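# Four arms sort stickered items into matching-color bins

## Task

Put every item inside the container whose color matches the color of the sticker on that item.

## Robot and tools

ROBOTS. Four identical i2rt Big YAM arms, arm1 to arm4. Each has six revolute joints, a two-finger gripper and a wrist camera riding on top of the hand. Reach is roughly 1.0 m from the joint1 axis. Calibrated feet (scene frame, metres, quaternion w,x,y,z); each foot faces along its own +x: arm1 (-0.644, +1.377, +0.914) q(+0.682, +0.007, +0.004, +0.731); arm2 (-0.655, -0.555, +0.928) q(+0.747, +0.002, +0.000, -0.665); arm3 (+0.651, -1.332, +0.868) q(+0.663, -0.004, -0.006, -0.748); arm4 (+0.648, +0.477, +0.879) q(+0.687, +0.001, +0.003, +0.727). Cameras: arm1_cam_wrist to arm4_cam_wrist, plus fixed room cameras cam_room_a1, cam_room_a2, cam_room_b1, cam_room_b2.

FRAMES. One shared scene frame: origin on the floor, +z up, metres. The reported "hand" is the point between the finger pads, about 1 cm short of the tips. Hand +z runs along the fingers; the fingers open and close along hand y. Printed hand positions get less accurate at long reach.

JOINTS (radians, absolute; tolerance for "done" in brackets). joint1_rad -2.879..2.879 (0.045): spins the arm about its foot, positive counter-clockwise seen from above, 0 = toward the foot's +x. joint2_rad 0..3.141 (0.14): shoulder, 0 = upper arm pointing back, positive lifts it up and over forward. joint3_rad 0..3.019 (0.09): elbow, 0 = folded, positive opens. joint4_rad -1.692..1.57 (0.055): hand pitch, positive tilts fingers up. joint5_rad -1.57..1.57 (0.03): sideways hand swing, positive to the arm's right. joint6_rad -2.094..2.094 (0.035): hand roll, positive clockwise viewed from behind. gripper_m 0..0.093 (0.003): gap between fingertips in metres.

move. Keys arm1, arm2, arm3, arm4 (each optional, an arm left out keeps its old command) and cameras. Each arm's object may hold:
- "joints": a dict of absolute targets keyed by joint name, radians for joints, metres for gripper_m.
- "target": one list of 7 numbers for that arm, [x, y, z, qw, qx, qy, qz], an absolute hand pose in the scene frame (metres, unit quaternion). The hand is driven in a straight line from its current hand_target toward it. With "target", "joints" may contain only gripper_m.
- "speed": top hand speed along that line, 0.002 to 0.5 m/s, default 0.25; rotation is capped at twice this value in rad/s. Only valid together with "target".
All motions in one call start at once. Hand paths in one call share an end time set by the slowest, last 0.5 to 10 s, and a call never exceeds 15 s. Each control step limits the commanded pose to 100 mm and 20 degrees from the measured one and uses damped inverse kinematics, favouring position. Expect end errors of a centimetre or more, overshoot in speed near full extension, and wide joint-space swings. Paths do not avoid objects or other arms. cameras: list of names, ["all"] or omitted for all, [] for none. Unknown keys make the call invalid; out-of-range values get it refused, and then the rest of that reply's move, wait and finished_scene calls are skipped.

wait: seconds 0 to 10, optional cameras; commands nothing new. zoom_image: camera plus region [x0, y0, x1, y1] in pixels from the top-left, at most 504 by 504, only on a camera in the latest images. read_manual: only returns licence text. finished_scene: scene number; the goal must hold with robots idle. Do not call anything else in the same reply after ending scene 1.

RESULTS. Per arm: joint_positions, Joint velocities (rad/s, gripper m/s; "within noise" when still), joint torques (N m, arm joints only, positive toward larger angles, with per-unit offsets; entries 3 and 4 wrap at ±28), hand, hand_target (pose the held joint targets give), joint_status and hand_status, on_its_own (uncommanded behaviour; "held at" is a target, not a reading). A "move" line lists each arm sent motion with "done" or its worst status. "pictures" gives image order; "as last shown" marks arms not in the call, whose lines repeat earlier values. Status words: off_target (stopped short, may still push); time_out (each joint keeps a nearby target and keeps pushing; send the reported position to relax it); not_followed (a safety check withheld the targets; messages "joint command not followed" or "pose unreachable"; gripper commands still run, and the arm may keep retrying); limit_stop_at_motor_heat (resend after a heat fault).

GRIPPER. Gripping a hard part, gripper_m reads up to 0.005 narrower or 0.002 wider than the part; closed on nothing 0.000 to 0.003. Full force (about 50 to 64 N per pad) comes from about 0.005 below the first-contact reading; soft, small or round items need deeper targets and crush more. Release with a target well above the reading.

AVOID. Items leaving the work area or hitting the floor, dropping or releasing moving items, slamming into fixed or heavy things. Any hard press between arms, including one gripper closing on another's fingers; the clearance check can be late and ignores fingers, housings and cameras. Endless pushing or stretched holding heats motors: MOTOR HOT at 85 °C, and at 100 °C the arm goes limp and drops for 30 to 60 s or more. Loose objects may occasionally be nudged by outside disturbances. The scene keeps running while you compose replies, holding your last command.

Each tool is called as name([rows], argument=value, ...), one row to a line, values as JSON.

## Session

move(arm1={"joints":{"joint1_rad":1.6,"joint2_rad":2.09,"joint3_rad":2.12,"joint4_rad":-1.6,"joint5_rad":0,"joint6_rad":0}}, arm2={"joints":{"joint1_rad":-1.5,"joint2_rad":2.09,"joint3_rad":2.14,"joint4_rad":-1.6,"joint5_rad":0,"joint6_rad":0}}, arm3={"joints":{"joint1_rad":0,"joint2_rad":0.335,"joint3_rad":0.631,"joint4_rad":-0.296,"joint5_rad":0,"joint6_rad":0}}, arm4={"joints":{"joint1_rad":0,"joint2_rad":0.335,"joint3_rad":0.631,"joint4_rad":-0.296,"joint5_rad":0,"joint6_rad":0}})

Scene clock: 2.60 s.
Joint torques (N m): arm1=[-1.26 -20.89 13.2 0.03 0.07 -0.07] | arm2=[0.15 -24.64 12.42 0.17 -0.09 0.19] | arm3=[0.56 1.14 9.65 2.55 -0.09 -0.12] | arm4=[0.79 0.38 9.84 2.3 -0.05 -0.09]
Motor temperatures (°C): arm1=[21 24 26 23 21 21 21] | arm2=[23 24 25 22 22 20 23] | arm3=[24 23 23 23 24 23 23] | arm4=[22 21 23 22 24 21 24]
Heat: arm1: hottest joint3_rad 26 °C; arm2: hottest joint3_rad 25 °C; arm3: hottest joint1_rad 24 °C; arm4: hottest joint5_rad 24 °C.
move: arm1 done; arm2 done; arm3 done; arm4 done
Joint velocities: within noise
arm1.joint_positions: joint1_rad=+1.593 joint2_rad=+2.110 joint3_rad=+2.089 joint4_rad=-1.591 joint5_rad=-0.001 joint6_rad=+0.006 gripper_m=+0.09398
arm1.joint_status: all done
arm1.hand: x=-1.2846 y=+1.3183 z=+1.0885 quat_wxyz=(-0.002, +0.999, +0.043, +0.013) (m; scene frame)
arm1.hand_target: x=-1.2883 y=+1.3134 z=+1.1131 quat_wxyz=(-0.002, +0.999, +0.049, -0.008) (m; scene frame)
arm1.hand_status: not commanded
arm2.joint_positions: joint1_rad=-1.493 joint2_rad=+2.097 joint3_rad=+2.117 joint4_rad=-1.587 joint5_rad=+0.002 joint6_rad=-0.013 gripper_m=+0.09396
arm2.joint_status: all done
arm2.hand: x=-1.2968 y=-0.6816 z=+1.1104 quat_wxyz=(+0.002, -0.995, -0.103, +0.001) (m; scene frame)
arm2.hand_target: x=-1.2994 y=-0.6778 z=+1.1234 quat_wxyz=(+0.001, -0.996, -0.094, +0.009) (m; scene frame)
arm2.hand_status: not commanded
arm3.joint_positions: joint1_rad=+0.010 joint2_rad=+0.342 joint3_rad=+0.632 joint4_rad=-0.314 joint5_rad=+0.002 joint6_rad=+0.008 gripper_m=+0.09396
arm3.joint_status: all done
arm3.hand: x=+0.6162 y=-1.6257 z=+1.2963 quat_wxyz=(-0.471, -0.533, -0.471, +0.522) (m; scene frame)
arm3.hand_target: x=+0.6138 y=-1.6235 z=+1.3022 quat_wxyz=(-0.473, -0.526, -0.465, +0.532) (m; scene frame)
arm3.hand_status: not commanded
arm4.joint_positions: joint1_rad=-0.001 joint2_rad=+0.347 joint3_rad=+0.625 joint4_rad=-0.316 joint5_rad=+0.004 joint6_rad=+0.014 gripper_m=+0.09397
arm4.joint_status: all done
arm4.hand: x=+0.6342 y=+0.7824 z=+1.2966 quat_wxyz=(-0.472, +0.518, -0.502, -0.507) (m; scene frame)
arm4.hand_target: x=+0.6334 y=+0.7784 z=+1.3087 quat_wxyz=(-0.484, +0.514, -0.488, -0.514) (m; scene frame)
arm4.hand_status: not commanded
pictures: arm1_cam_wrist, arm2_cam_wrist, arm3_cam_wrist, arm4_cam_wrist, cam_room_a1, cam_room_a2, cam_room_b1, cam_room_b2
Images, in order (width x height): arm1_cam_wrist 672x504, arm2_cam_wrist 672x504, arm3_cam_wrist 672x504, arm4_cam_wrist 672x504, cam_room_a1 672x504, cam_room_a2 672x504, cam_room_b1 672x504, cam_room_b2 672x504.

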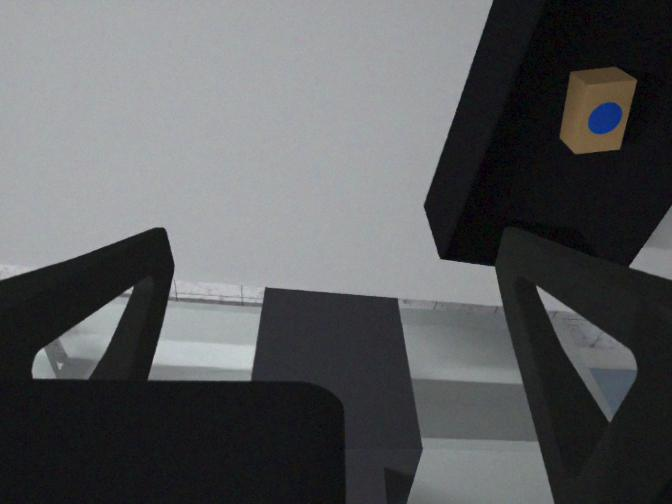

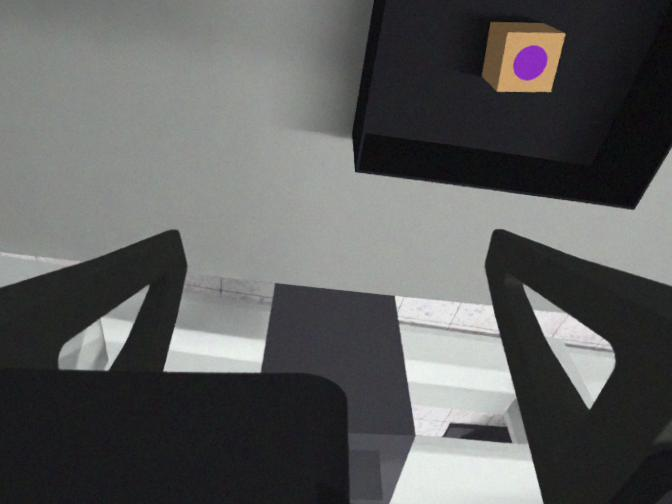

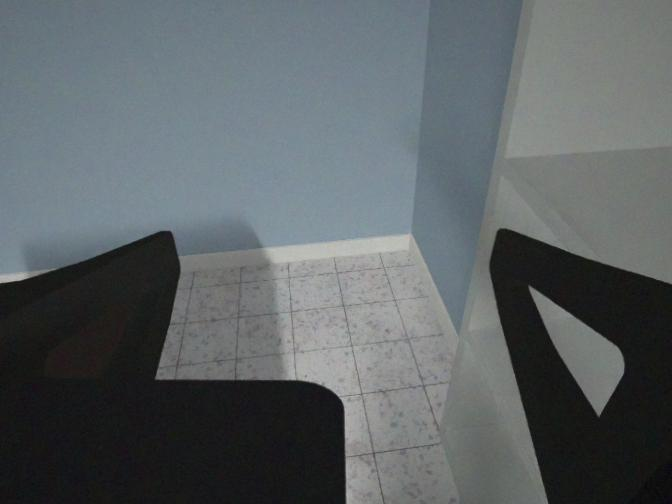

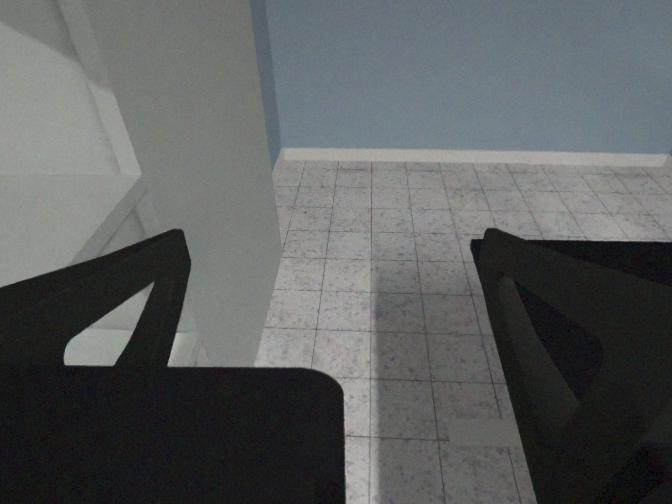

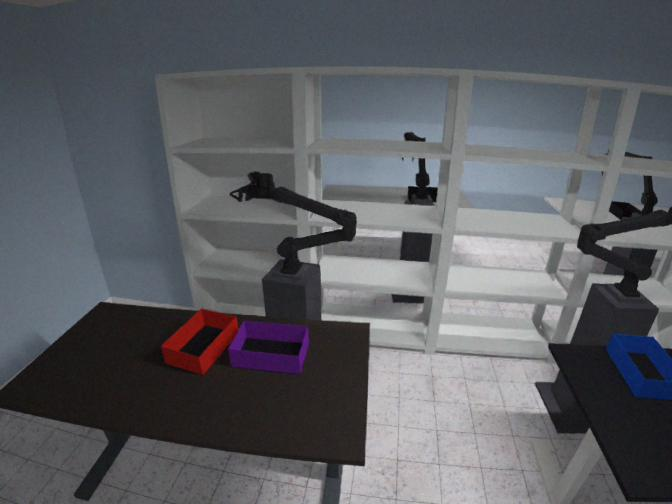

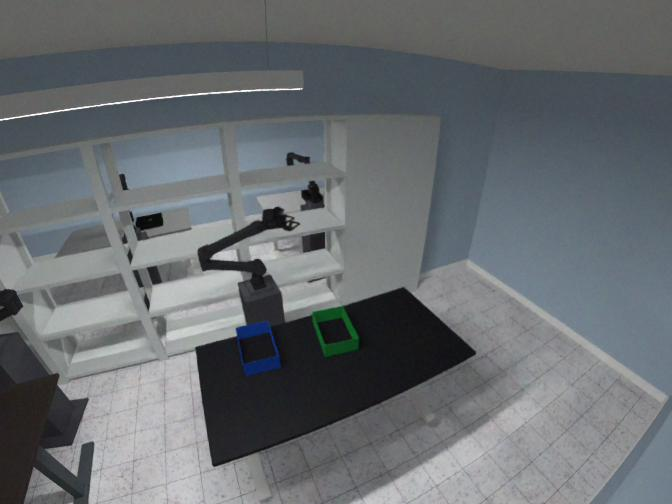

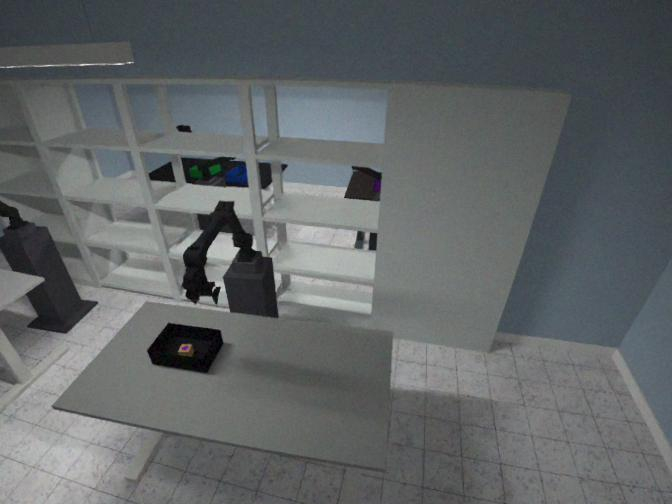

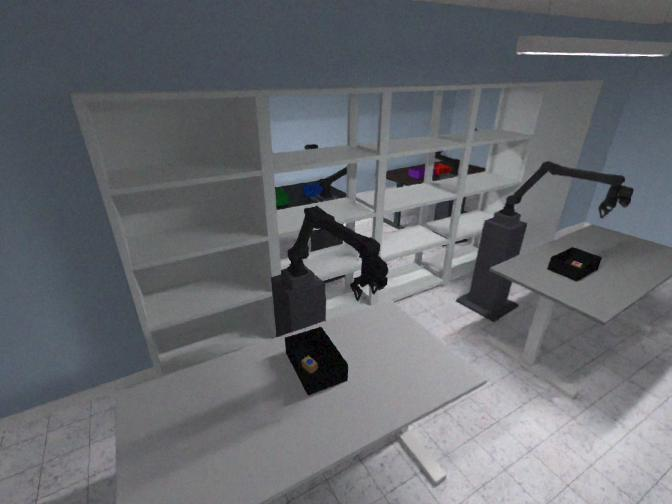

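move(arm1={"target":[-1.222,1.566,0.90,0,0.996,0.087,0],"speed":0.4}, arm2={"target":[-1.300,-0.506,0.90,0,0.9945,0.1045,0],"speed":0.4}, arm3={"joints":{"joint1_rad":-1.932}}, arm4={"joints":{"joint2_rad":1.023,"joint3_rad":0.356,"joint4_rad":0.367}}, cameras=["arm1_cam_wrist","arm2_cam_wrist"])

Scene clock: 28.73 s.
Joint torques (N m): arm1=[-0.73 -18.78 9.62 0.66 -0.1 -0.05] | arm2=[1.08 -23.24 9.36 1.26 -0.18 -0.09] | arm3=[0.5 0.91 9.72 2.56 -0.02 -0.11] | arm4=[0.56 -4.54 8.79 2.18 -0.07 -0.1]
Motor temperatures (°C): arm1=[21 26 29 23 21 21 21] | arm2=[23 27 29 22 22 20 23] | arm3=[24 23 25 23 24 23 23] | arm4=[22 21 28 22 24 21 24]
Heat: arm1: hottest joint3_rad 29 °C; arm2: hottest joint3_rad 29 °C; arm3: hottest joint3_rad 25 °C; arm4: hottest joint3_rad 28 °C.
move: arm1 done; arm2 done; arm3 done; arm4 done
Joint velocities: within noise
arm1.joint_positions: joint1_rad=+1.179 joint2_rad=+2.136 joint3_rad=+1.602 joint4_rad=-1.077 joint5_rad=+0.004 joint6_rad=-0.480 gripper_m=+0.09398
arm1.joint_status: not commanded
arm1.hand: x=-1.2136 y=+1.5694 z=+0.8953 quat_wxyz=(+0.004, +0.997, +0.078, +0.011) (m; scene frame)
arm1.hand_target: x=-1.2218 y=+1.5659 z=+0.9000 quat_wxyz=(+0.000, +0.996, +0.087, +0.000) (m; scene frame)
arm1.hand_status: done (0.010 m and 1.7 deg from the pose sent, 0.317 m and 5.3 deg at the start)
arm2.joint_positions: joint1_rad=-1.770 joint2_rad=+2.207 joint3_rad=+1.757 joint4_rad=-1.120 joint5_rad=-0.001 joint6_rad=-0.270 gripper_m=+0.09396
arm2.joint_status: not commanded
arm2.hand: x=-1.2985 y=-0.5016 z=+0.9079 quat_wxyz=(+0.001, -0.996, -0.094, +0.000) (m; scene frame)
arm2.hand_target: x=-1.2999 y=-0.5060 z=+0.9002 quat_wxyz=(+0.000, -0.995, -0.104, +0.000) (m; scene frame)
arm2.hand_status: done (0.009 m and 1.2 deg from the pose sent, 0.274 m and 0.3 deg at the start)
arm3.joint_positions: joint1_rad=-1.922 joint2_rad=+0.342 joint3_rad=+0.632 joint4_rad=-0.314 joint5_rad=+0.001 joint6_rad=+0.006 gripper_m=+0.09398
arm3.joint_status: all done
arm3.hand: x=+0.3817 y=-1.1881 z=+1.2900 quat_wxyz=(+0.157, -0.697, +0.174, +0.678) (m; scene frame)
arm3.hand_target: x=+0.3847 y=-1.1863 z=+1.2959 quat_wxyz=(+0.164, -0.688, +0.173, +0.685) (m; scene frame)
arm3.hand_status: not commanded
arm4.joint_positions: joint1_rad=-0.001 joint2_rad=+1.016 joint3_rad=+0.341 joint4_rad=+0.347 joint5_rad=+0.004 joint6_rad=+0.014 gripper_m=+0.09397
arm4.joint_status: all done
arm4.hand: x=+0.6269 y=+0.8905 z=+1.0474 quat_wxyz=(-0.396, +0.586, -0.565, -0.425) (m; scene frame)
arm4.hand_target: x=+0.6254 y=+0.8970 z=+1.0571 quat_wxyz=(-0.405, +0.585, -0.555, -0.432) (m; scene frame)
arm4.hand_status: not commanded
pictures: arm1_cam_wrist, arm2_cam_wrist
Images, in order (width x height): arm1_cam_wrist 672x504, arm2_cam_wrist 672x504.

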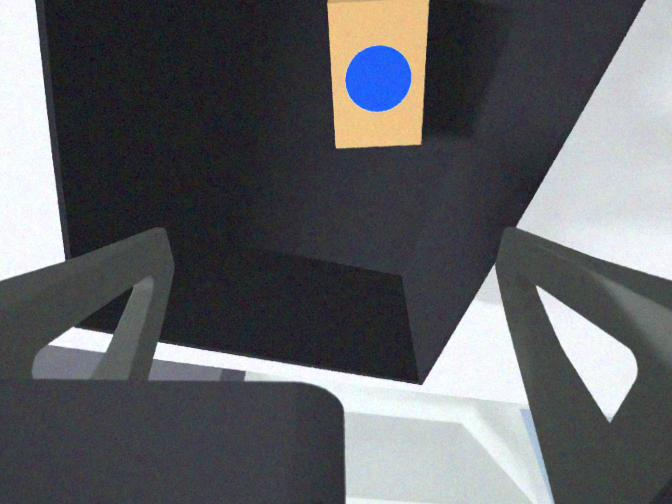

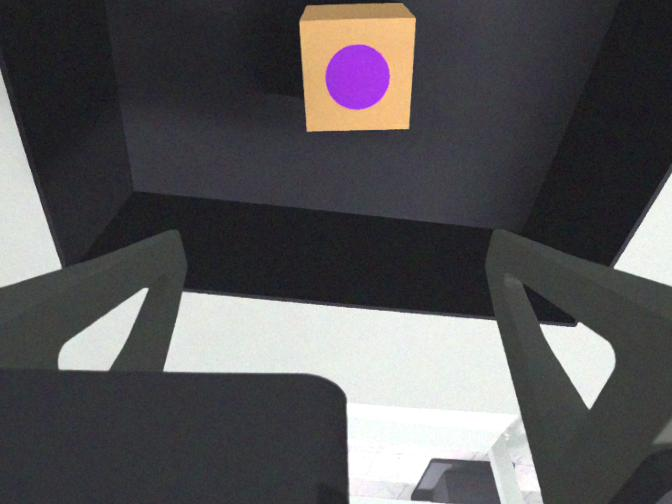

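zoom_image(camera="arm1_cam_wrist", region=[250, 0, 670, 400])

Scaled by 1.200.

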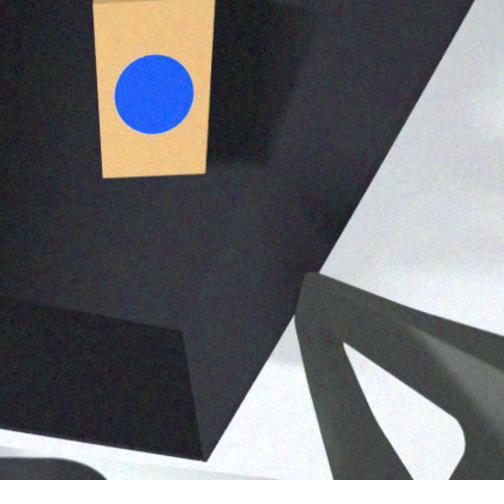

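move(arm1={"target":[-1.235,1.584,0.80,0,0.996,0.087,0],"speed":0.3}, arm2={"target":[-1.311,-0.496,0.795,0,0.9945,0.1045,0],"speed":0.3}, arm3={"joints":{"joint2_rad":1.023,"joint3_rad":0.356,"joint4_rad":0.367}}, cameras=["arm1_cam_wrist","arm2_cam_wrist"])

Scene clock: 47.40 s.
Joint torques (N m): arm1=[-2.49 -20.25 11.32 0.81 -0.05 -0.07] | arm2=[0.26 -24.94 10.37 1.05 -0.17 -0.08] | arm3=[0.62 -5.01 8.31 2.56 -0.02 -0.11] | arm4=[0.73 -4.72 8.83 2.24 -0.04 -0.09]
Motor temperatures (°C): arm1=[21 27 30 23 21 21 21] | arm2=[23 26 30 22 22 20 23] | arm3=[24 23 26 23 24 23 23] | arm4=[22 21 28 22 24 21 24]
Heat: arm1: hottest joint3_rad 30 °C; arm2: hottest joint3_rad 30 °C; arm3: hottest joint3_rad 26 °C; arm4: hottest joint3_rad 28 °C.
move: arm1 off_target; arm2 off_target; arm3 done
Joint velocities: within noise
arm1.joint_positions: joint1_rad=+1.178 joint2_rad=+2.336 joint3_rad=+1.603 joint4_rad=-0.925 joint5_rad=+0.004 joint6_rad=-0.501 gripper_m=+0.09398
arm1.joint_status: not commanded
arm1.hand: x=-1.2097 y=+1.5683 z=+0.7770 quat_wxyz=(+0.014, +0.995, +0.088, +0.033) (m; scene frame)
arm1.hand_target: x=-1.2337 y=+1.5836 z=+0.8008 quat_wxyz=(+0.000, +0.996, +0.087, +0.000) (m; scene frame)
arm1.hand_status: off_target (0.038 m and 4.1 deg from the pose sent, 0.099 m and 1.7 deg at the start)
arm2.joint_positions: joint1_rad=-1.770 joint2_rad=+2.395 joint3_rad=+1.757 joint4_rad=-0.963 joint5_rad=-0.001 joint6_rad=-0.284 gripper_m=+0.09396
arm2.joint_status: not commanded
arm2.hand: x=-1.2979 y=-0.5013 z=+0.7897 quat_wxyz=(-0.002, -0.995, -0.100, -0.016) (m; scene frame)
arm2.hand_target: x=-1.3107 y=-0.4960 z=+0.7954 quat_wxyz=(+0.000, -0.995, -0.104, +0.000) (m; scene frame)
arm2.hand_status: off_target (0.015 m and 1.9 deg from the pose sent, 0.114 m and 1.2 deg at the start)
arm3.joint_positions: joint1_rad=-1.922 joint2_rad=+1.021 joint3_rad=+0.353 joint4_rad=+0.349 joint5_rad=+0.001 joint6_rad=+0.006 gripper_m=+0.09398
arm3.joint_status: all done
arm3.hand: x=+0.2794 y=-1.1392 z=+1.0386 quat_wxyz=(+0.130, -0.789, +0.196, +0.568) (m; scene frame)
arm3.hand_target: x=+0.2790 y=-1.1344 z=+1.0438 quat_wxyz=(+0.136, -0.783, +0.196, +0.574) (m; scene frame)
arm3.hand_status: not commanded
arm4: as last shown
arm4.hand: x=+0.6269 y=+0.8905 z=+1.0475 quat_wxyz=(-0.396, +0.586, -0.565, -0.425) (m; scene frame)
arm4.hand_target: x=+0.6254 y=+0.8970 z=+1.0572 quat_wxyz=(-0.405, +0.585, -0.555, -0.432) (m; scene frame)
pictures: arm1_cam_wrist, arm2_cam_wrist
Images, in order (width x height): arm1_cam_wrist 672x504, arm2_cam_wrist 672x504.

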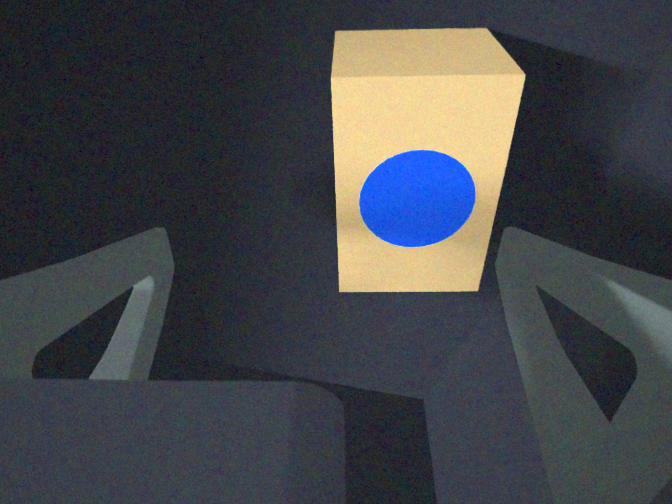

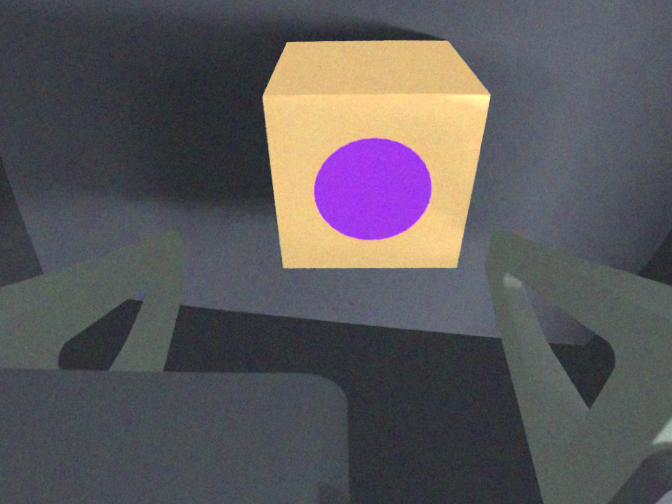

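move(arm1={"target":[-1.238,1.600,0.835,0,0.996,0.087,0],"joints":{"gripper_m":0.075},"speed":0.3}, arm2={"target":[-1.321,-0.484,0.785,0,0.9945,0.1045,0],"speed":0.3}, cameras=["arm1_cam_wrist","arm2_cam_wrist"])

Scene clock: 61.67 s.
Joint torques (N m): arm1=[-2.2 -20.95 12.04 -0.17 0 -0.08] | arm2=[0.15 -22.24 12.48 0.69 -0.18 -0.08] | arm3=[0.5 -5.07 8.31 2.56 -0.02 -0.13] | arm4=[1.14 -4.66 8.88 2.25 -0.05 -0.1]
Motor temperatures (°C): arm1=[21 27 31 23 21 21 21] | arm2=[23 27 31 22 22 20 23] | arm3=[24 23 26 23 24 23 23] | arm4=[22 21 28 22 24 21 24]
Heat: arm1: hottest joint3_rad 31 °C; arm2: hottest joint3_rad 31 °C; arm3: hottest joint3_rad 26 °C; arm4: hottest joint3_rad 28 °C.
move: arm1 off_target; arm2 off_target
Joint velocities: within noise
arm1.joint_positions: joint1_rad=+1.150 joint2_rad=+2.297 joint3_rad=+1.641 joint4_rad=-0.980 joint5_rad=+0.004 joint6_rad=-0.523 gripper_m=+0.07507
arm1.joint_status: all done
arm1.hand: x=-1.2184 y=+1.5895 z=+0.8119 quat_wxyz=(+0.010, +0.996, +0.085, +0.022) (m; scene frame)
arm1.hand_target: x=-1.2370 y=+1.5997 z=+0.8354 quat_wxyz=(+0.000, +0.996, +0.087, +0.000) (m; scene frame)
arm1.hand_status: off_target (0.032 m and 2.8 deg from the pose sent, 0.072 m and 4.1 deg at the start)
arm2.joint_positions: joint1_rad=-1.788 joint2_rad=+2.401 joint3_rad=+1.786 joint4_rad=-0.963 joint5_rad=-0.001 joint6_rad=-0.300 gripper_m=+0.09396
arm2.joint_status: not commanded
arm2.hand: x=-1.3087 y=-0.4886 z=+0.7946 quat_wxyz=(+0.000, -0.995, -0.100, -0.005) (m; scene frame)
arm2.hand_target: x=-1.3204 y=-0.4841 z=+0.7855 quat_wxyz=(+0.000, -0.995, -0.104, +0.001) (m; scene frame)
arm2.hand_status: off_target (0.016 m and 0.8 deg from the pose sent, 0.029 m and 1.9 deg at the start)
arm3, arm4: as last shown
arm3.hand: x=+0.2793 y=-1.1392 z=+1.0387 quat_wxyz=(+0.130, -0.789, +0.196, +0.568) (m; scene frame)
arm4.joint_positions: joint1_rad=-0.001 joint2_rad=+1.016 joint3_rad=+0.341 joint4_rad=+0.347 joint5_rad=+0.003 joint6_rad=+0.014 gripper_m=+0.09397
arm4.hand_target: x=+0.6254 y=+0.8970 z=+1.0572 quat_wxyz=(-0.405, +0.585, -0.554, -0.432) (m; scene frame)
pictures: arm1_cam_wrist, arm2_cam_wrist
Images, in order (width x height): arm1_cam_wrist 672x504, arm2_cam_wrist 672x504.

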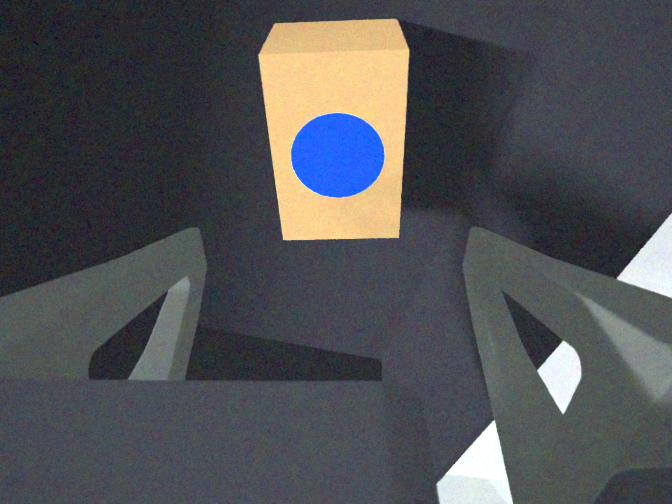

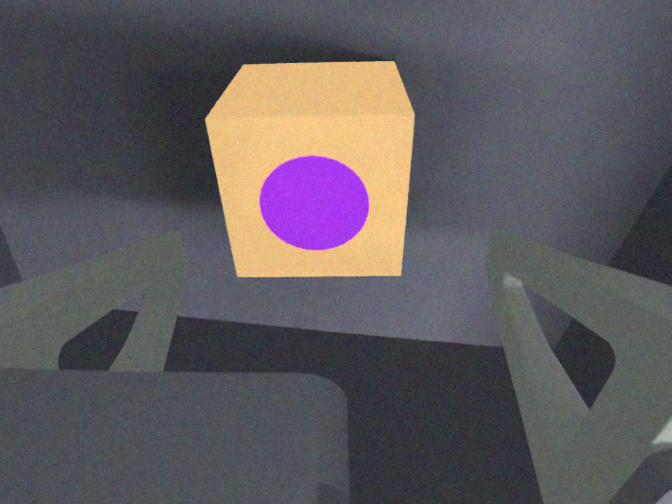

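move(arm1={"target":[-1.240,1.600,0.772,0,0.996,0.087,0],"speed":0.25}, arm2={"target":[-1.321,-0.488,0.742,0,0.9945,0.1045,0],"speed":0.25}, cameras=["arm1_cam_wrist","arm2_cam_wrist"])

move(arm1={"joints":{"gripper_m":0.025}}, arm2={"joints":{"gripper_m":0.035}}, cameras=["arm1_cam_wrist","arm2_cam_wrist"])

Scene clock: 67.17 s.
Joint torques (N m): arm1=[-1.9 -19.78 11.54 0.84 -0.04 -0.04] | arm2=[0.79 -23.65 11.85 1.13 -0.16 -0.02] | arm3=[0.67 -4.95 8.35 2.56 -0.03 -0.11] | arm4=[0.79 -4.07 8.8 2.09 -0.03 -0.08]
Motor temperatures (°C): arm1=[21 27 32 23 21 21 21] | arm2=[23 27 31 22 22 20 23] | arm3=[24 23 26 23 24 23 23] | arm4=[22 21 28 22 24 21 24]
Heat: arm1: hottest joint3_rad 32 °C; arm2: hottest joint3_rad 31 °C; arm3: hottest joint3_rad 26 °C; arm4: hottest joint3_rad 28 °C.
move: arm1 off_target; arm2 off_target
Joint velocities: within noise
arm1.joint_positions: joint1_rad=+1.150 joint2_rad=+2.388 joint3_rad=+1.647 joint4_rad=-0.903 joint5_rad=+0.004 joint6_rad=-0.523 gripper_m=+0.07507
arm1.joint_status: not commanded
arm1.hand: x=-1.2164 y=+1.5886 z=+0.7584 quat_wxyz=(+0.012, +0.996, +0.085, +0.026) (m; scene frame)
arm1.hand_target: x=-1.2391 y=+1.5997 z=+0.7729 quat_wxyz=(+0.000, +0.996, +0.087, +0.000) (m; scene frame)
arm1.hand_status: off_target (0.029 m and 3.3 deg from the pose sent, 0.047 m and 2.8 deg at the start)
arm2.joint_positions: joint1_rad=-1.788 joint2_rad=+2.489 joint3_rad=+1.801 joint4_rad=-0.917 joint5_rad=-0.001 joint6_rad=-0.301 gripper_m=+0.09396
arm2.joint_status: not commanded
arm2.hand: x=-1.3018 y=-0.4891 z=+0.7433 quat_wxyz=(-0.002, -0.995, -0.100, -0.018) (m; scene frame)
arm2.hand_target: x=-1.3203 y=-0.4882 z=+0.7426 quat_wxyz=(+0.000, -0.995, -0.105, +0.000) (m; scene frame)
arm2.hand_status: off_target (0.019 m and 2.1 deg from the pose sent, 0.054 m and 0.8 deg at the start)
arm3, arm4: as last shown
pictures: arm1_cam_wrist, arm2_cam_wrist
Images, in order (width x height): arm1_cam_wrist 672x504, arm2_cam_wrist 672x504.

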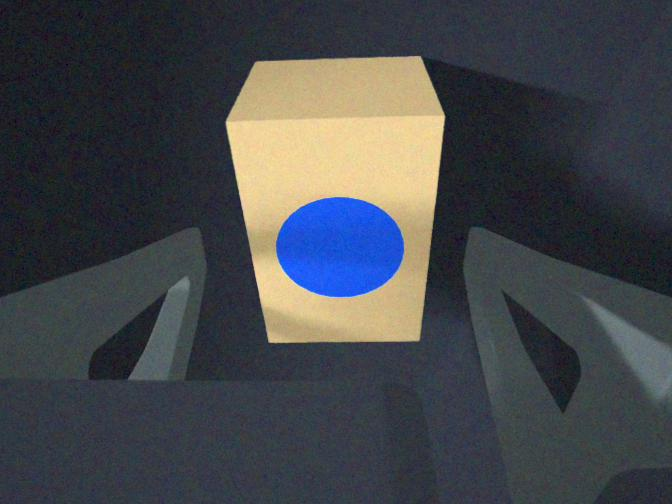

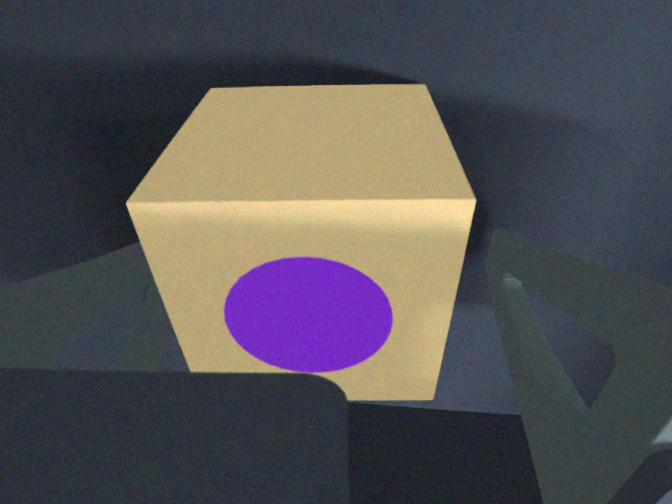

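Scene clock: 67.80 s.
Joint torques (N m): arm1=[-2.26 -19.49 11.49 0.8 -0.06 -0.05] | arm2=[0.79 -23.71 11.67 1.09 -0.14 -0.03] | arm3=[0.67 -4.95 8.32 2.56 -0.01 -0.11] | arm4=[1.55 -4.07 8.85 2.14 -0.05 -0.09]
Motor temperatures (°C): arm1=[21 27 32 23 21 21 21] | arm2=[23 27 31 22 22 20 23] | arm3=[24 23 26 23 24 23 23] | arm4=[22 21 28 22 24 21 24]
Heat: arm1: hottest joint3_rad 32 °C; arm2: hottest joint3_rad 31 °C; arm3: hottest joint3_rad 26 °C; arm4: hottest joint3_rad 28 °C.
move: arm1 off_target; arm2 off_target
Joint velocities: within noise
arm1.joint_positions: joint1_rad=+1.150 joint2_rad=+2.388 joint3_rad=+1.647 joint4_rad=-0.903 joint5_rad=+0.004 joint6_rad=-0.523 gripper_m=+0.04331
arm1.joint_status: gripper_m off_target (ended at +0.04333, target +0.02500)
arm1.hand: x=-1.2165 y=+1.5887 z=+0.7584 quat_wxyz=(+0.012, +0.996, +0.085, +0.026) (m; scene frame)
arm1.hand_target: x=-1.2391 y=+1.5997 z=+0.7729 quat_wxyz=(+0.000, +0.996, +0.087, +0.000) (m; scene frame)
arm1.hand_status: not commanded
arm2.joint_positions: joint1_rad=-1.788 joint2_rad=+2.489 joint3_rad=+1.803 joint4_rad=-0.917 joint5_rad=-0.001 joint6_rad=-0.301 gripper_m=+0.05314
arm2.joint_status: gripper_m off_target (ended at +0.05315, target +0.03500)
arm2.hand: x=-1.3031 y=-0.4890 z=+0.7440 quat_wxyz=(-0.002, -0.995, -0.100, -0.017) (m; scene frame)
arm2.hand_target: x=-1.3201 y=-0.4882 z=+0.7425 quat_wxyz=(+0.000, -0.995, -0.105, +0.000) (m; scene frame)
arm2.hand_status: not commanded
arm3, arm4: as last shown
pictures: arm1_cam_wrist, arm2_cam_wrist
Images, in order (width x height): arm1_cam_wrist 672x504, arm2_cam_wrist 672x504.

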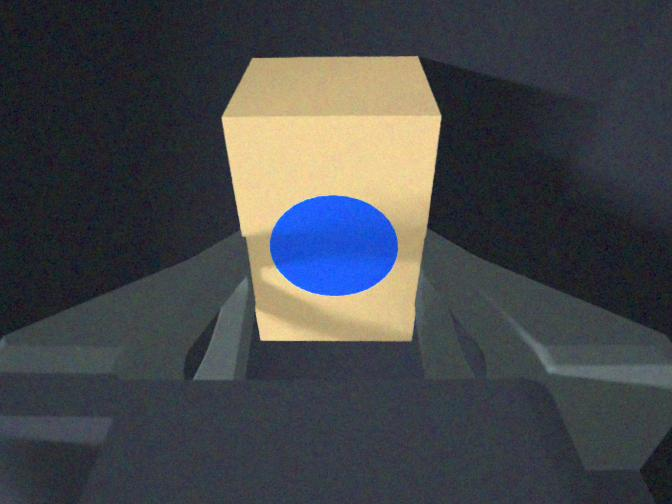

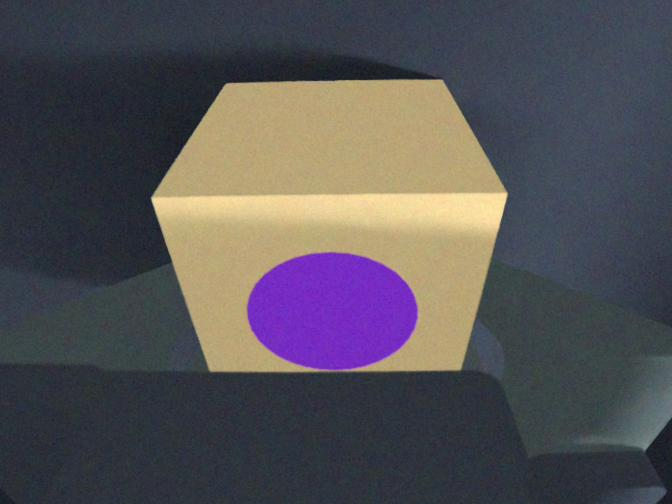

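move(arm1={"target":[-1.12,1.54,1.03,0,0.996,0.087,0],"speed":0.4}, arm2={"target":[-1.18,-0.51,1.03,0,0.9945,0.1045,0],"speed":0.4}, cameras=[])

move(arm1={"joints":{"joint1_rad":-2.246,"joint2_rad":0.976,"joint3_rad":0.976,"joint4_rad":-1.55,"joint5_rad":0,"joint6_rad":0}}, arm2={"joints":{"joint1_rad":0.853,"joint2_rad":1.24,"joint3_rad":1.167,"joint4_rad":-1.493,"joint5_rad":0,"joint6_rad":0}}, cameras=["arm1_cam_wrist","arm2_cam_wrist"])

Scene clock: 85.30 s.
Joint torques (N m): arm1=[-0.38 -12.51 9.99 0.06 -0.08 0.13] | arm2=[1.49 -17.14 9.2 0.29 -0.15 0.11] | arm3=[0.5 -4.95 8.38 2.55 -0.03 -0.11] | arm4=[0.85 -4.13 8.81 2.15 -0.06 -0.1]
Motor temperatures (°C): arm1=[21 28 32 23 21 21 22] | arm2=[23 28 31 22 22 20 23] | arm3=[24 23 27 23 24 23 23] | arm4=[22 21 29 22 24 21 24]
Heat: arm1: hottest joint3_rad 32 °C; arm2: hottest joint3_rad 31 °C; arm3: hottest joint3_rad 27 °C; arm4: hottest joint3_rad 29 °C.
move: arm1 done; arm2 off_target
Joint velocities: within noise
arm1.joint_positions: joint1_rad=+1.166 joint2_rad=+1.733 joint3_rad=+1.372 joint4_rad=-1.211 joint5_rad=+0.004 joint6_rad=-0.510 gripper_m=+0.04331
arm1.joint_status: not commanded
arm1.hand: x=-1.1202 y=+1.5451 z=+1.0322 quat_wxyz=(-0.004, +0.996, +0.087, -0.006) (m; scene frame)
arm1.hand_target: x=-1.1200 y=+1.5401 z=+1.0301 quat_wxyz=(+0.000, +0.996, +0.087, +0.000) (m; scene frame)
arm1.hand_status: done (0.006 m and 0.8 deg from the pose sent, 0.292 m and 3.3 deg at the start)
arm2.joint_positions: joint1_rad=-1.784 joint2_rad=+1.769 joint3_rad=+1.434 joint4_rad=-1.196 joint5_rad=-0.001 joint6_rad=-0.301 gripper_m=+0.05313
arm2.joint_status: not commanded
arm2.hand: x=-1.1861 y=-0.5039 z=+1.0424 quat_wxyz=(+0.005, -0.995, -0.102, +0.018) (m; scene frame)
arm2.hand_target: x=-1.1798 y=-0.5099 z=+1.0302 quat_wxyz=(+0.000, -0.995, -0.105, +0.000) (m; scene frame)
arm2.hand_status: off_target (0.015 m and 2.2 deg from the pose sent, 0.312 m and 2.0 deg at the start)
arm3, arm4: as last shown
pictures: none
No camera images: "cameras" was empty.

Scene clock: 87.77 s.
Joint torques (N m): arm1=[-1.96 -3.02 10.63 0.06 -0.07 0.12] | arm2=[0.56 -10.52 9.77 0.23 0.04 0.2] | arm3=[0.62 -5.07 8.32 2.58 -0.02 -0.12] | arm4=[0.67 -4.78 8.73 2.19 -0.04 -0.08]
Motor temperatures (°C): arm1=[21 28 32 23 21 21 22] | arm2=[23 28 31 22 22 20 24] | arm3=[24 23 27 23 24 23 23] | arm4=[22 21 29 22 24 21 24]
Heat: arm1: hottest joint3_rad 32 °C; arm2: hottest joint3_rad 31 °C; arm3: hottest joint3_rad 27 °C; arm4: hottest joint3_rad 29 °C.
move: arm1 done; arm2 done
Joint velocities: within noise
arm1.joint_positions: joint1_rad=-2.242 joint2_rad=+0.985 joint3_rad=+0.975 joint4_rad=-1.537 joint5_rad=+0.002 joint6_rad=-0.007 gripper_m=+0.04333
arm1.joint_status: all done
arm1.hand: x=-0.4290 y=+1.2304 z=+1.1424 quat_wxyz=(-0.003, -0.294, -0.956, +0.006) (m; scene frame)
arm1.hand_target: x=-0.4324 y=+1.2321 z=+1.1447 quat_wxyz=(-0.002, -0.299, -0.954, +0.004) (m; scene frame)
arm1.hand_status: not commanded
arm2.joint_positions: joint1_rad=+0.856 joint2_rad=+1.243 joint3_rad=+1.176 joint4_rad=-1.481 joint5_rad=-0.001 joint6_rad=-0.014 gripper_m=+0.05307
arm2.joint_status: all done
arm2.hand: x=-0.3654 y=-0.7538 z=+1.1657 quat_wxyz=(-0.012, -0.288, -0.958, +0.001) (m; scene frame)
arm2.hand_target: x=-0.3710 y=-0.7515 z=+1.1631 quat_wxyz=(-0.003, -0.296, -0.955, -0.001) (m; scene frame)
arm2.hand_status: not commanded
arm3, arm4: as last shown
pictures: arm1_cam_wrist, arm2_cam_wrist
Images, in order (width x height): arm1_cam_wrist 672x504, arm2_cam_wrist 672x504.

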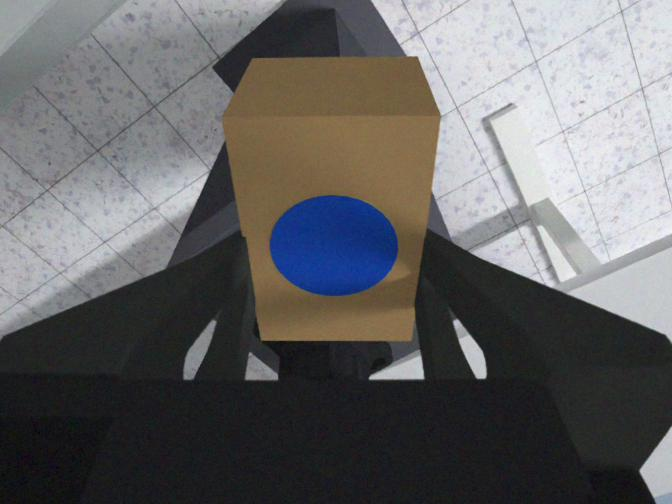

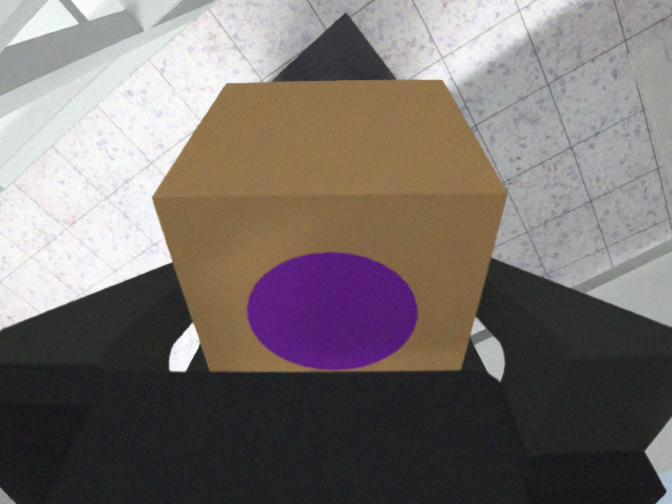

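move(arm1={"target":[-0.072,0.982,1.10,0,-0.299,-0.954,0],"speed":0.35}, arm2={"target":[-0.08,-0.95,1.10,0,-0.296,-0.955,0],"speed":0.35}, arm4={"joints":{"joint1_rad":0.9}}, cameras=[])

move(arm1={"target":[-0.072,0.982,1.033,0,-0.299,-0.954,0],"speed":0.15}, arm2={"target":[-0.08,-0.95,1.019,0,-0.296,-0.955,0],"speed":0.15}, cameras=["arm4_cam_wrist","arm3_cam_wrist","cam_room_a1","cam_room_a2"])

Scene clock: 97.63 s.
Joint torques (N m): arm1=[-2.43 -20.42 15.88 -0.02 -0.02 0.1] | arm2=[0.85 -23.88 15.54 0.12 0.14 0.22] | arm3=[0.62 -4.89 8.36 2.55 -0.02 -0.12] | arm4=[0.67 -4.78 8.68 2.15 0.08 -0.08]
Motor temperatures (°C): arm1=[21 27 32 23 21 21 22] | arm2=[23 27 31 22 22 20 24] | arm3=[24 23 27 23 24 23 23] | arm4=[22 21 29 22 24 21 24]
Heat: arm1: hottest joint3_rad 32 °C; arm2: hottest joint3_rad 31 °C; arm3: hottest joint3_rad 27 °C; arm4: hottest joint3_rad 29 °C.
move: arm1 off_target; arm2 off_target; arm4 done
Joint velocities: within noise
arm1.joint_positions: joint1_rad=-2.242 joint2_rad=+2.234 joint3_rad=+2.314 joint4_rad=-1.684 joint5_rad=-0.005 joint6_rad=-0.007 gripper_m=+0.04332
arm1.joint_status: not commanded
arm1.hand: x=-0.0801 y=+0.9911 z=+1.0741 quat_wxyz=(+0.023, -0.294, -0.956, -0.006) (m; scene frame)
arm1.hand_target: x=-0.0732 y=+0.9829 z=+1.0999 quat_wxyz=(-0.003, -0.299, -0.954, +0.001) (m; scene frame)
arm1.hand_status: off_target (0.029 m and 2.8 deg from the pose sent, 0.437 m and 1.0 deg at the start; a joint's target at an end of its range on 22 of 68 steps)
arm2.joint_positions: joint1_rad=+0.856 joint2_rad=+2.243 joint3_rad=+2.314 joint4_rad=-1.666 joint5_rad=+0.000 joint6_rad=-0.013 gripper_m=+0.05307
arm2.joint_status: not commanded
arm2.hand: x=-0.0887 y=-0.9421 z=+1.0919 quat_wxyz=(+0.011, -0.288, -0.957, -0.006) (m; scene frame)
arm2.hand_target: x=-0.0806 y=-0.9495 z=+1.1001 quat_wxyz=(-0.001, -0.296, -0.955, +0.000) (m; scene frame)
arm2.hand_status: off_target (0.014 m and 1.7 deg from the pose sent, 0.352 m and 1.7 deg at the start)
arm3: as last shown
arm4.joint_positions: joint1_rad=+0.899 joint2_rad=+1.016 joint3_rad=+0.341 joint4_rad=+0.347 joint5_rad=+0.000 joint6_rad=+0.013 gripper_m=+0.09398
arm4.joint_status: all done
arm4.hand: x=+0.3115 y=+0.7168 z=+1.0496 quat_wxyz=(-0.171, +0.772, -0.252, -0.558) (m; scene frame)
arm4.hand_target: x=+0.3061 y=+0.7203 z=+1.0593 quat_wxyz=(-0.178, +0.766, -0.245, -0.567) (m; scene frame)
arm4.hand_status: not commanded
pictures: none
No camera images: "cameras" was empty.

Scene clock: 98.73 s.
Joint torques (N m): arm1=[-2.32 -20.72 10.85 0.95 -0.06 0.12] | arm2=[0.79 -23.88 10.03 1.33 0.15 0.21] | arm3=[0.73 -4.95 8.34 2.54 -0.02 -0.11] | arm4=[0.85 -4.13 8.73 2.25 0.06 -0.05]
Motor temperatures (°C): arm1=[21 27 32 23 21 21 22] | arm2=[23 28 31 22 22 20 24] | arm3=[24 23 27 23 24 23 23] | arm4=[22 21 29 22 24 21 24]
Heat: arm1: hottest joint3_rad 32 °C; arm2: hottest joint3_rad 31 °C; arm3: hottest joint3_rad 27 °C; arm4: hottest joint3_rad 29 °C.
move: arm1 done; arm2 off_target
Joint velocities: within noise
arm1.joint_positions: joint1_rad=-2.242 joint2_rad=+2.234 joint3_rad=+2.198 joint4_rad=-1.541 joint5_rad=-0.005 joint6_rad=-0.007 gripper_m=+0.04332
arm1.joint_status: not commanded
arm1.hand: x=-0.0744 y=+0.9869 z=+1.0294 quat_wxyz=(+0.010, -0.294, -0.956, -0.002) (m; scene frame)
arm1.hand_target: x=-0.0720 y=+0.9820 z=+1.0330 quat_wxyz=(+0.000, -0.299, -0.954, +0.000) (m; scene frame)
arm1.hand_status: done (0.007 m and 1.3 deg from the pose sent, 0.043 m and 2.8 deg at the start)
arm2.joint_positions: joint1_rad=+0.856 joint2_rad=+2.245 joint3_rad=+2.174 joint4_rad=-1.485 joint5_rad=+0.000 joint6_rad=-0.013 gripper_m=+0.05307
arm2.joint_status: not commanded
arm2.hand: x=-0.0804 y=-0.9476 z=+1.0364 quat_wxyz=(-0.007, -0.288, -0.958, +0.000) (m; scene frame)
arm2.hand_target: x=-0.0803 y=-0.9497 z=+1.0191 quat_wxyz=(+0.000, -0.296, -0.955, +0.000) (m; scene frame)
arm2.hand_status: off_target (0.018 m and 1.2 deg from the pose sent, 0.074 m and 1.7 deg at the start)
arm3, arm4: as last shown
pictures: arm3_cam_wrist, arm4_cam_wrist, cam_room_a1, cam_room_a2
Images, in order (width x height): arm3_cam_wrist 672x504, arm4_cam_wrist 672x504, cam_room_a1 672x504, cam_room_a2 672x504.

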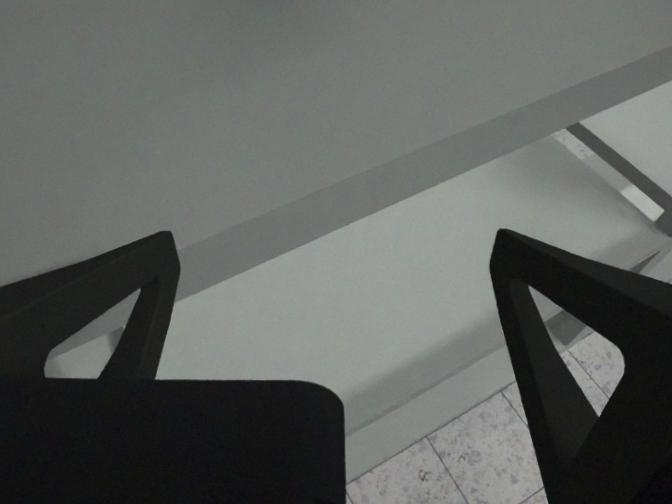

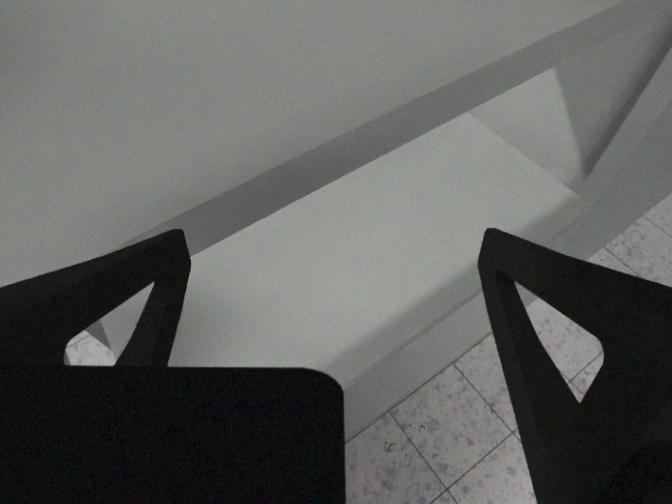

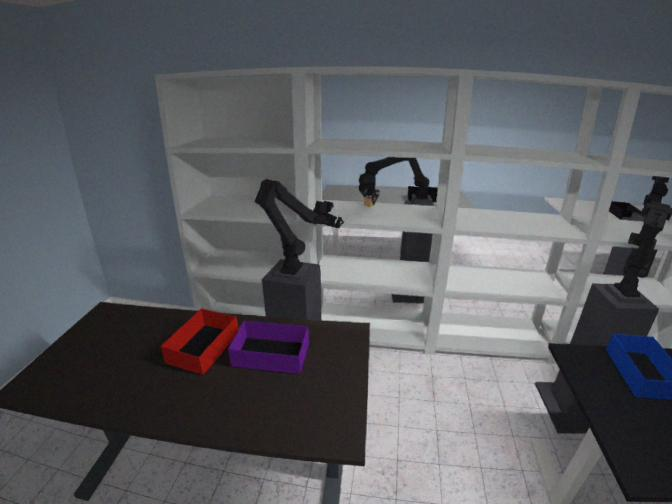

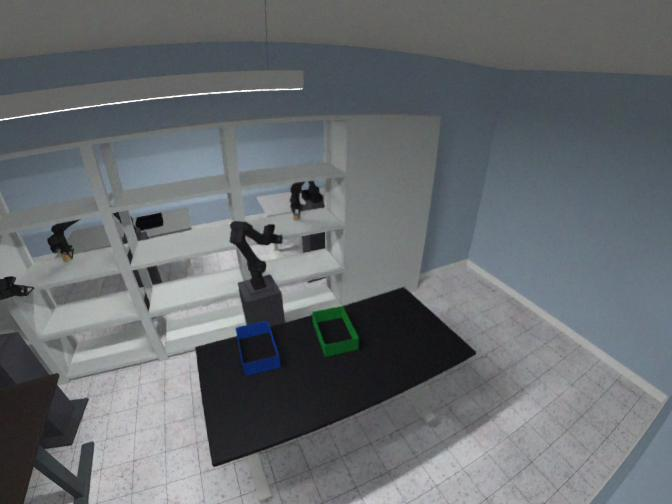

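move(arm1={"target":[-0.072,0.982,1.021,0,-0.299,-0.954,0],"speed":0.06}, arm2={"target":[-0.08,-0.95,0.993,0,-0.296,-0.955,0],"speed":0.06}, cameras=["cam_room_a1","cam_room_a2"])

zoom_image(camera="cam_room_a2", region=[270, 170, 330, 240])

zoom_image(camera="cam_room_a1", region=[330, 150, 430, 230])

Scene clock: 104.93 s.
Joint torques (N m): arm1=[-2.2 -21.19 9.31 1.32 -0.04 0.12] | arm2=[0.73 -23.24 9.63 1.35 0.14 0.2] | arm3=[0.67 -5.01 8.32 2.59 -0.01 -0.11] | arm4=[0.91 -4.6 8.77 2.17 0.06 -0.07]
Motor temperatures (°C): arm1=[21 27 33 23 21 21 22] | arm2=[23 28 31 22 22 20 24] | arm3=[24 23 27 23 24 23 23] | arm4=[22 21 29 22 24 21 24]
Heat: arm1: hottest joint3_rad 33 °C; arm2: hottest joint3_rad 31 °C; arm3: hottest joint3_rad 27 °C; arm4: hottest joint3_rad 29 °C.
move: arm1 done; arm2 off_target
Joint velocities: within noise
arm1.joint_positions: joint1_rad=-2.242 joint2_rad=+2.233 joint3_rad=+2.190 joint4_rad=-1.524 joint5_rad=-0.005 joint6_rad=-0.007 gripper_m=+0.04332
arm1.joint_status: not commanded
arm1.hand: x=-0.0726 y=+0.9857 z=+1.0274 quat_wxyz=(+0.005, -0.294, -0.956, -0.001) (m; scene frame)
arm1.hand_target: x=-0.0720 y=+0.9820 z=+1.0210 quat_wxyz=(+0.000, -0.299, -0.954, +0.000) (m; scene frame)
arm1.hand_status: done (0.007 m and 0.9 deg from the pose sent, 0.010 m and 1.4 deg at the start)
arm2.joint_positions: joint1_rad=+0.856 joint2_rad=+2.247 joint3_rad=+2.129 joint4_rad=-1.426 joint5_rad=+0.000 joint6_rad=-0.013 gripper_m=+0.05307
arm2.joint_status: not commanded
arm2.hand: x=-0.0787 y=-0.9486 z=+1.0182 quat_wxyz=(-0.013, -0.288, -0.957, +0.002) (m; scene frame)
arm2.hand_target: x=-0.0806 y=-0.9495 z=+0.9933 quat_wxyz=(+0.000, -0.296, -0.955, +0.000) (m; scene frame)
arm2.hand_status: off_target (0.025 m and 1.8 deg from the pose sent, 0.043 m and 1.2 deg at the start)
arm3.joint_positions: joint1_rad=-1.922 joint2_rad=+1.021 joint3_rad=+0.353 joint4_rad=+0.349 joint5_rad=+0.001 joint6_rad=+0.006 gripper_m=+0.09398
arm3.joint_status: not commanded
arm3.hand: x=+0.2793 y=-1.1392 z=+1.0387 quat_wxyz=(+0.130, -0.789, +0.196, +0.568) (m; scene frame)
arm3.hand_target: x=+0.2790 y=-1.1344 z=+1.0438 quat_wxyz=(+0.136, -0.783, +0.196, +0.574) (m; scene frame)
arm3.hand_status: not commanded
arm4: as last shown
pictures: cam_room_a1, cam_room_a2
Images, in order (width x height): cam_room_a1 672x504, cam_room_a2 672x504.

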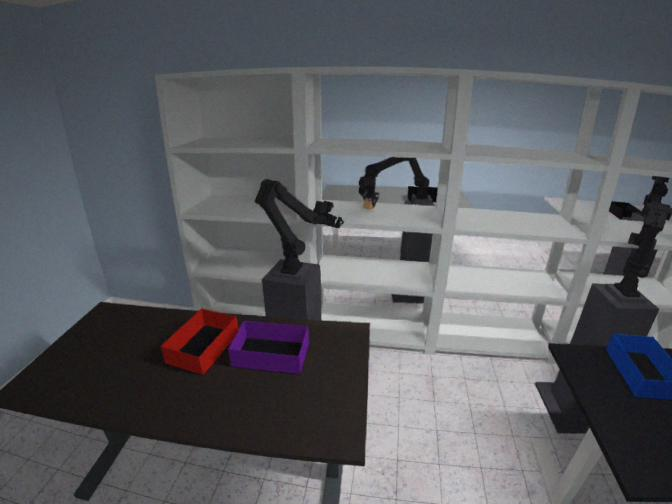

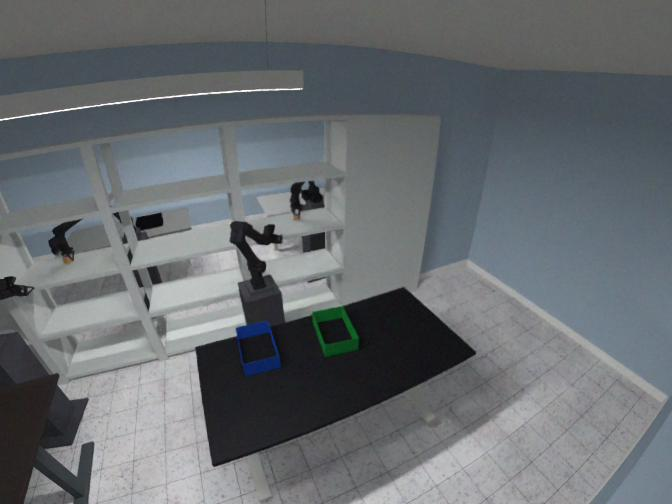

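Scaled by 7.200.

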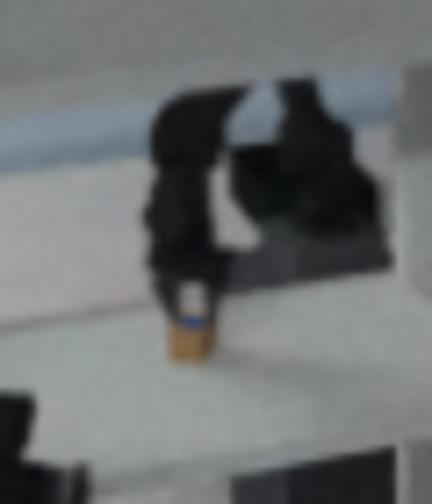

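Scaled by 5.040.

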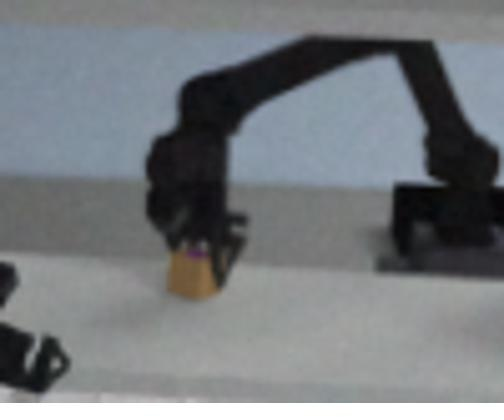

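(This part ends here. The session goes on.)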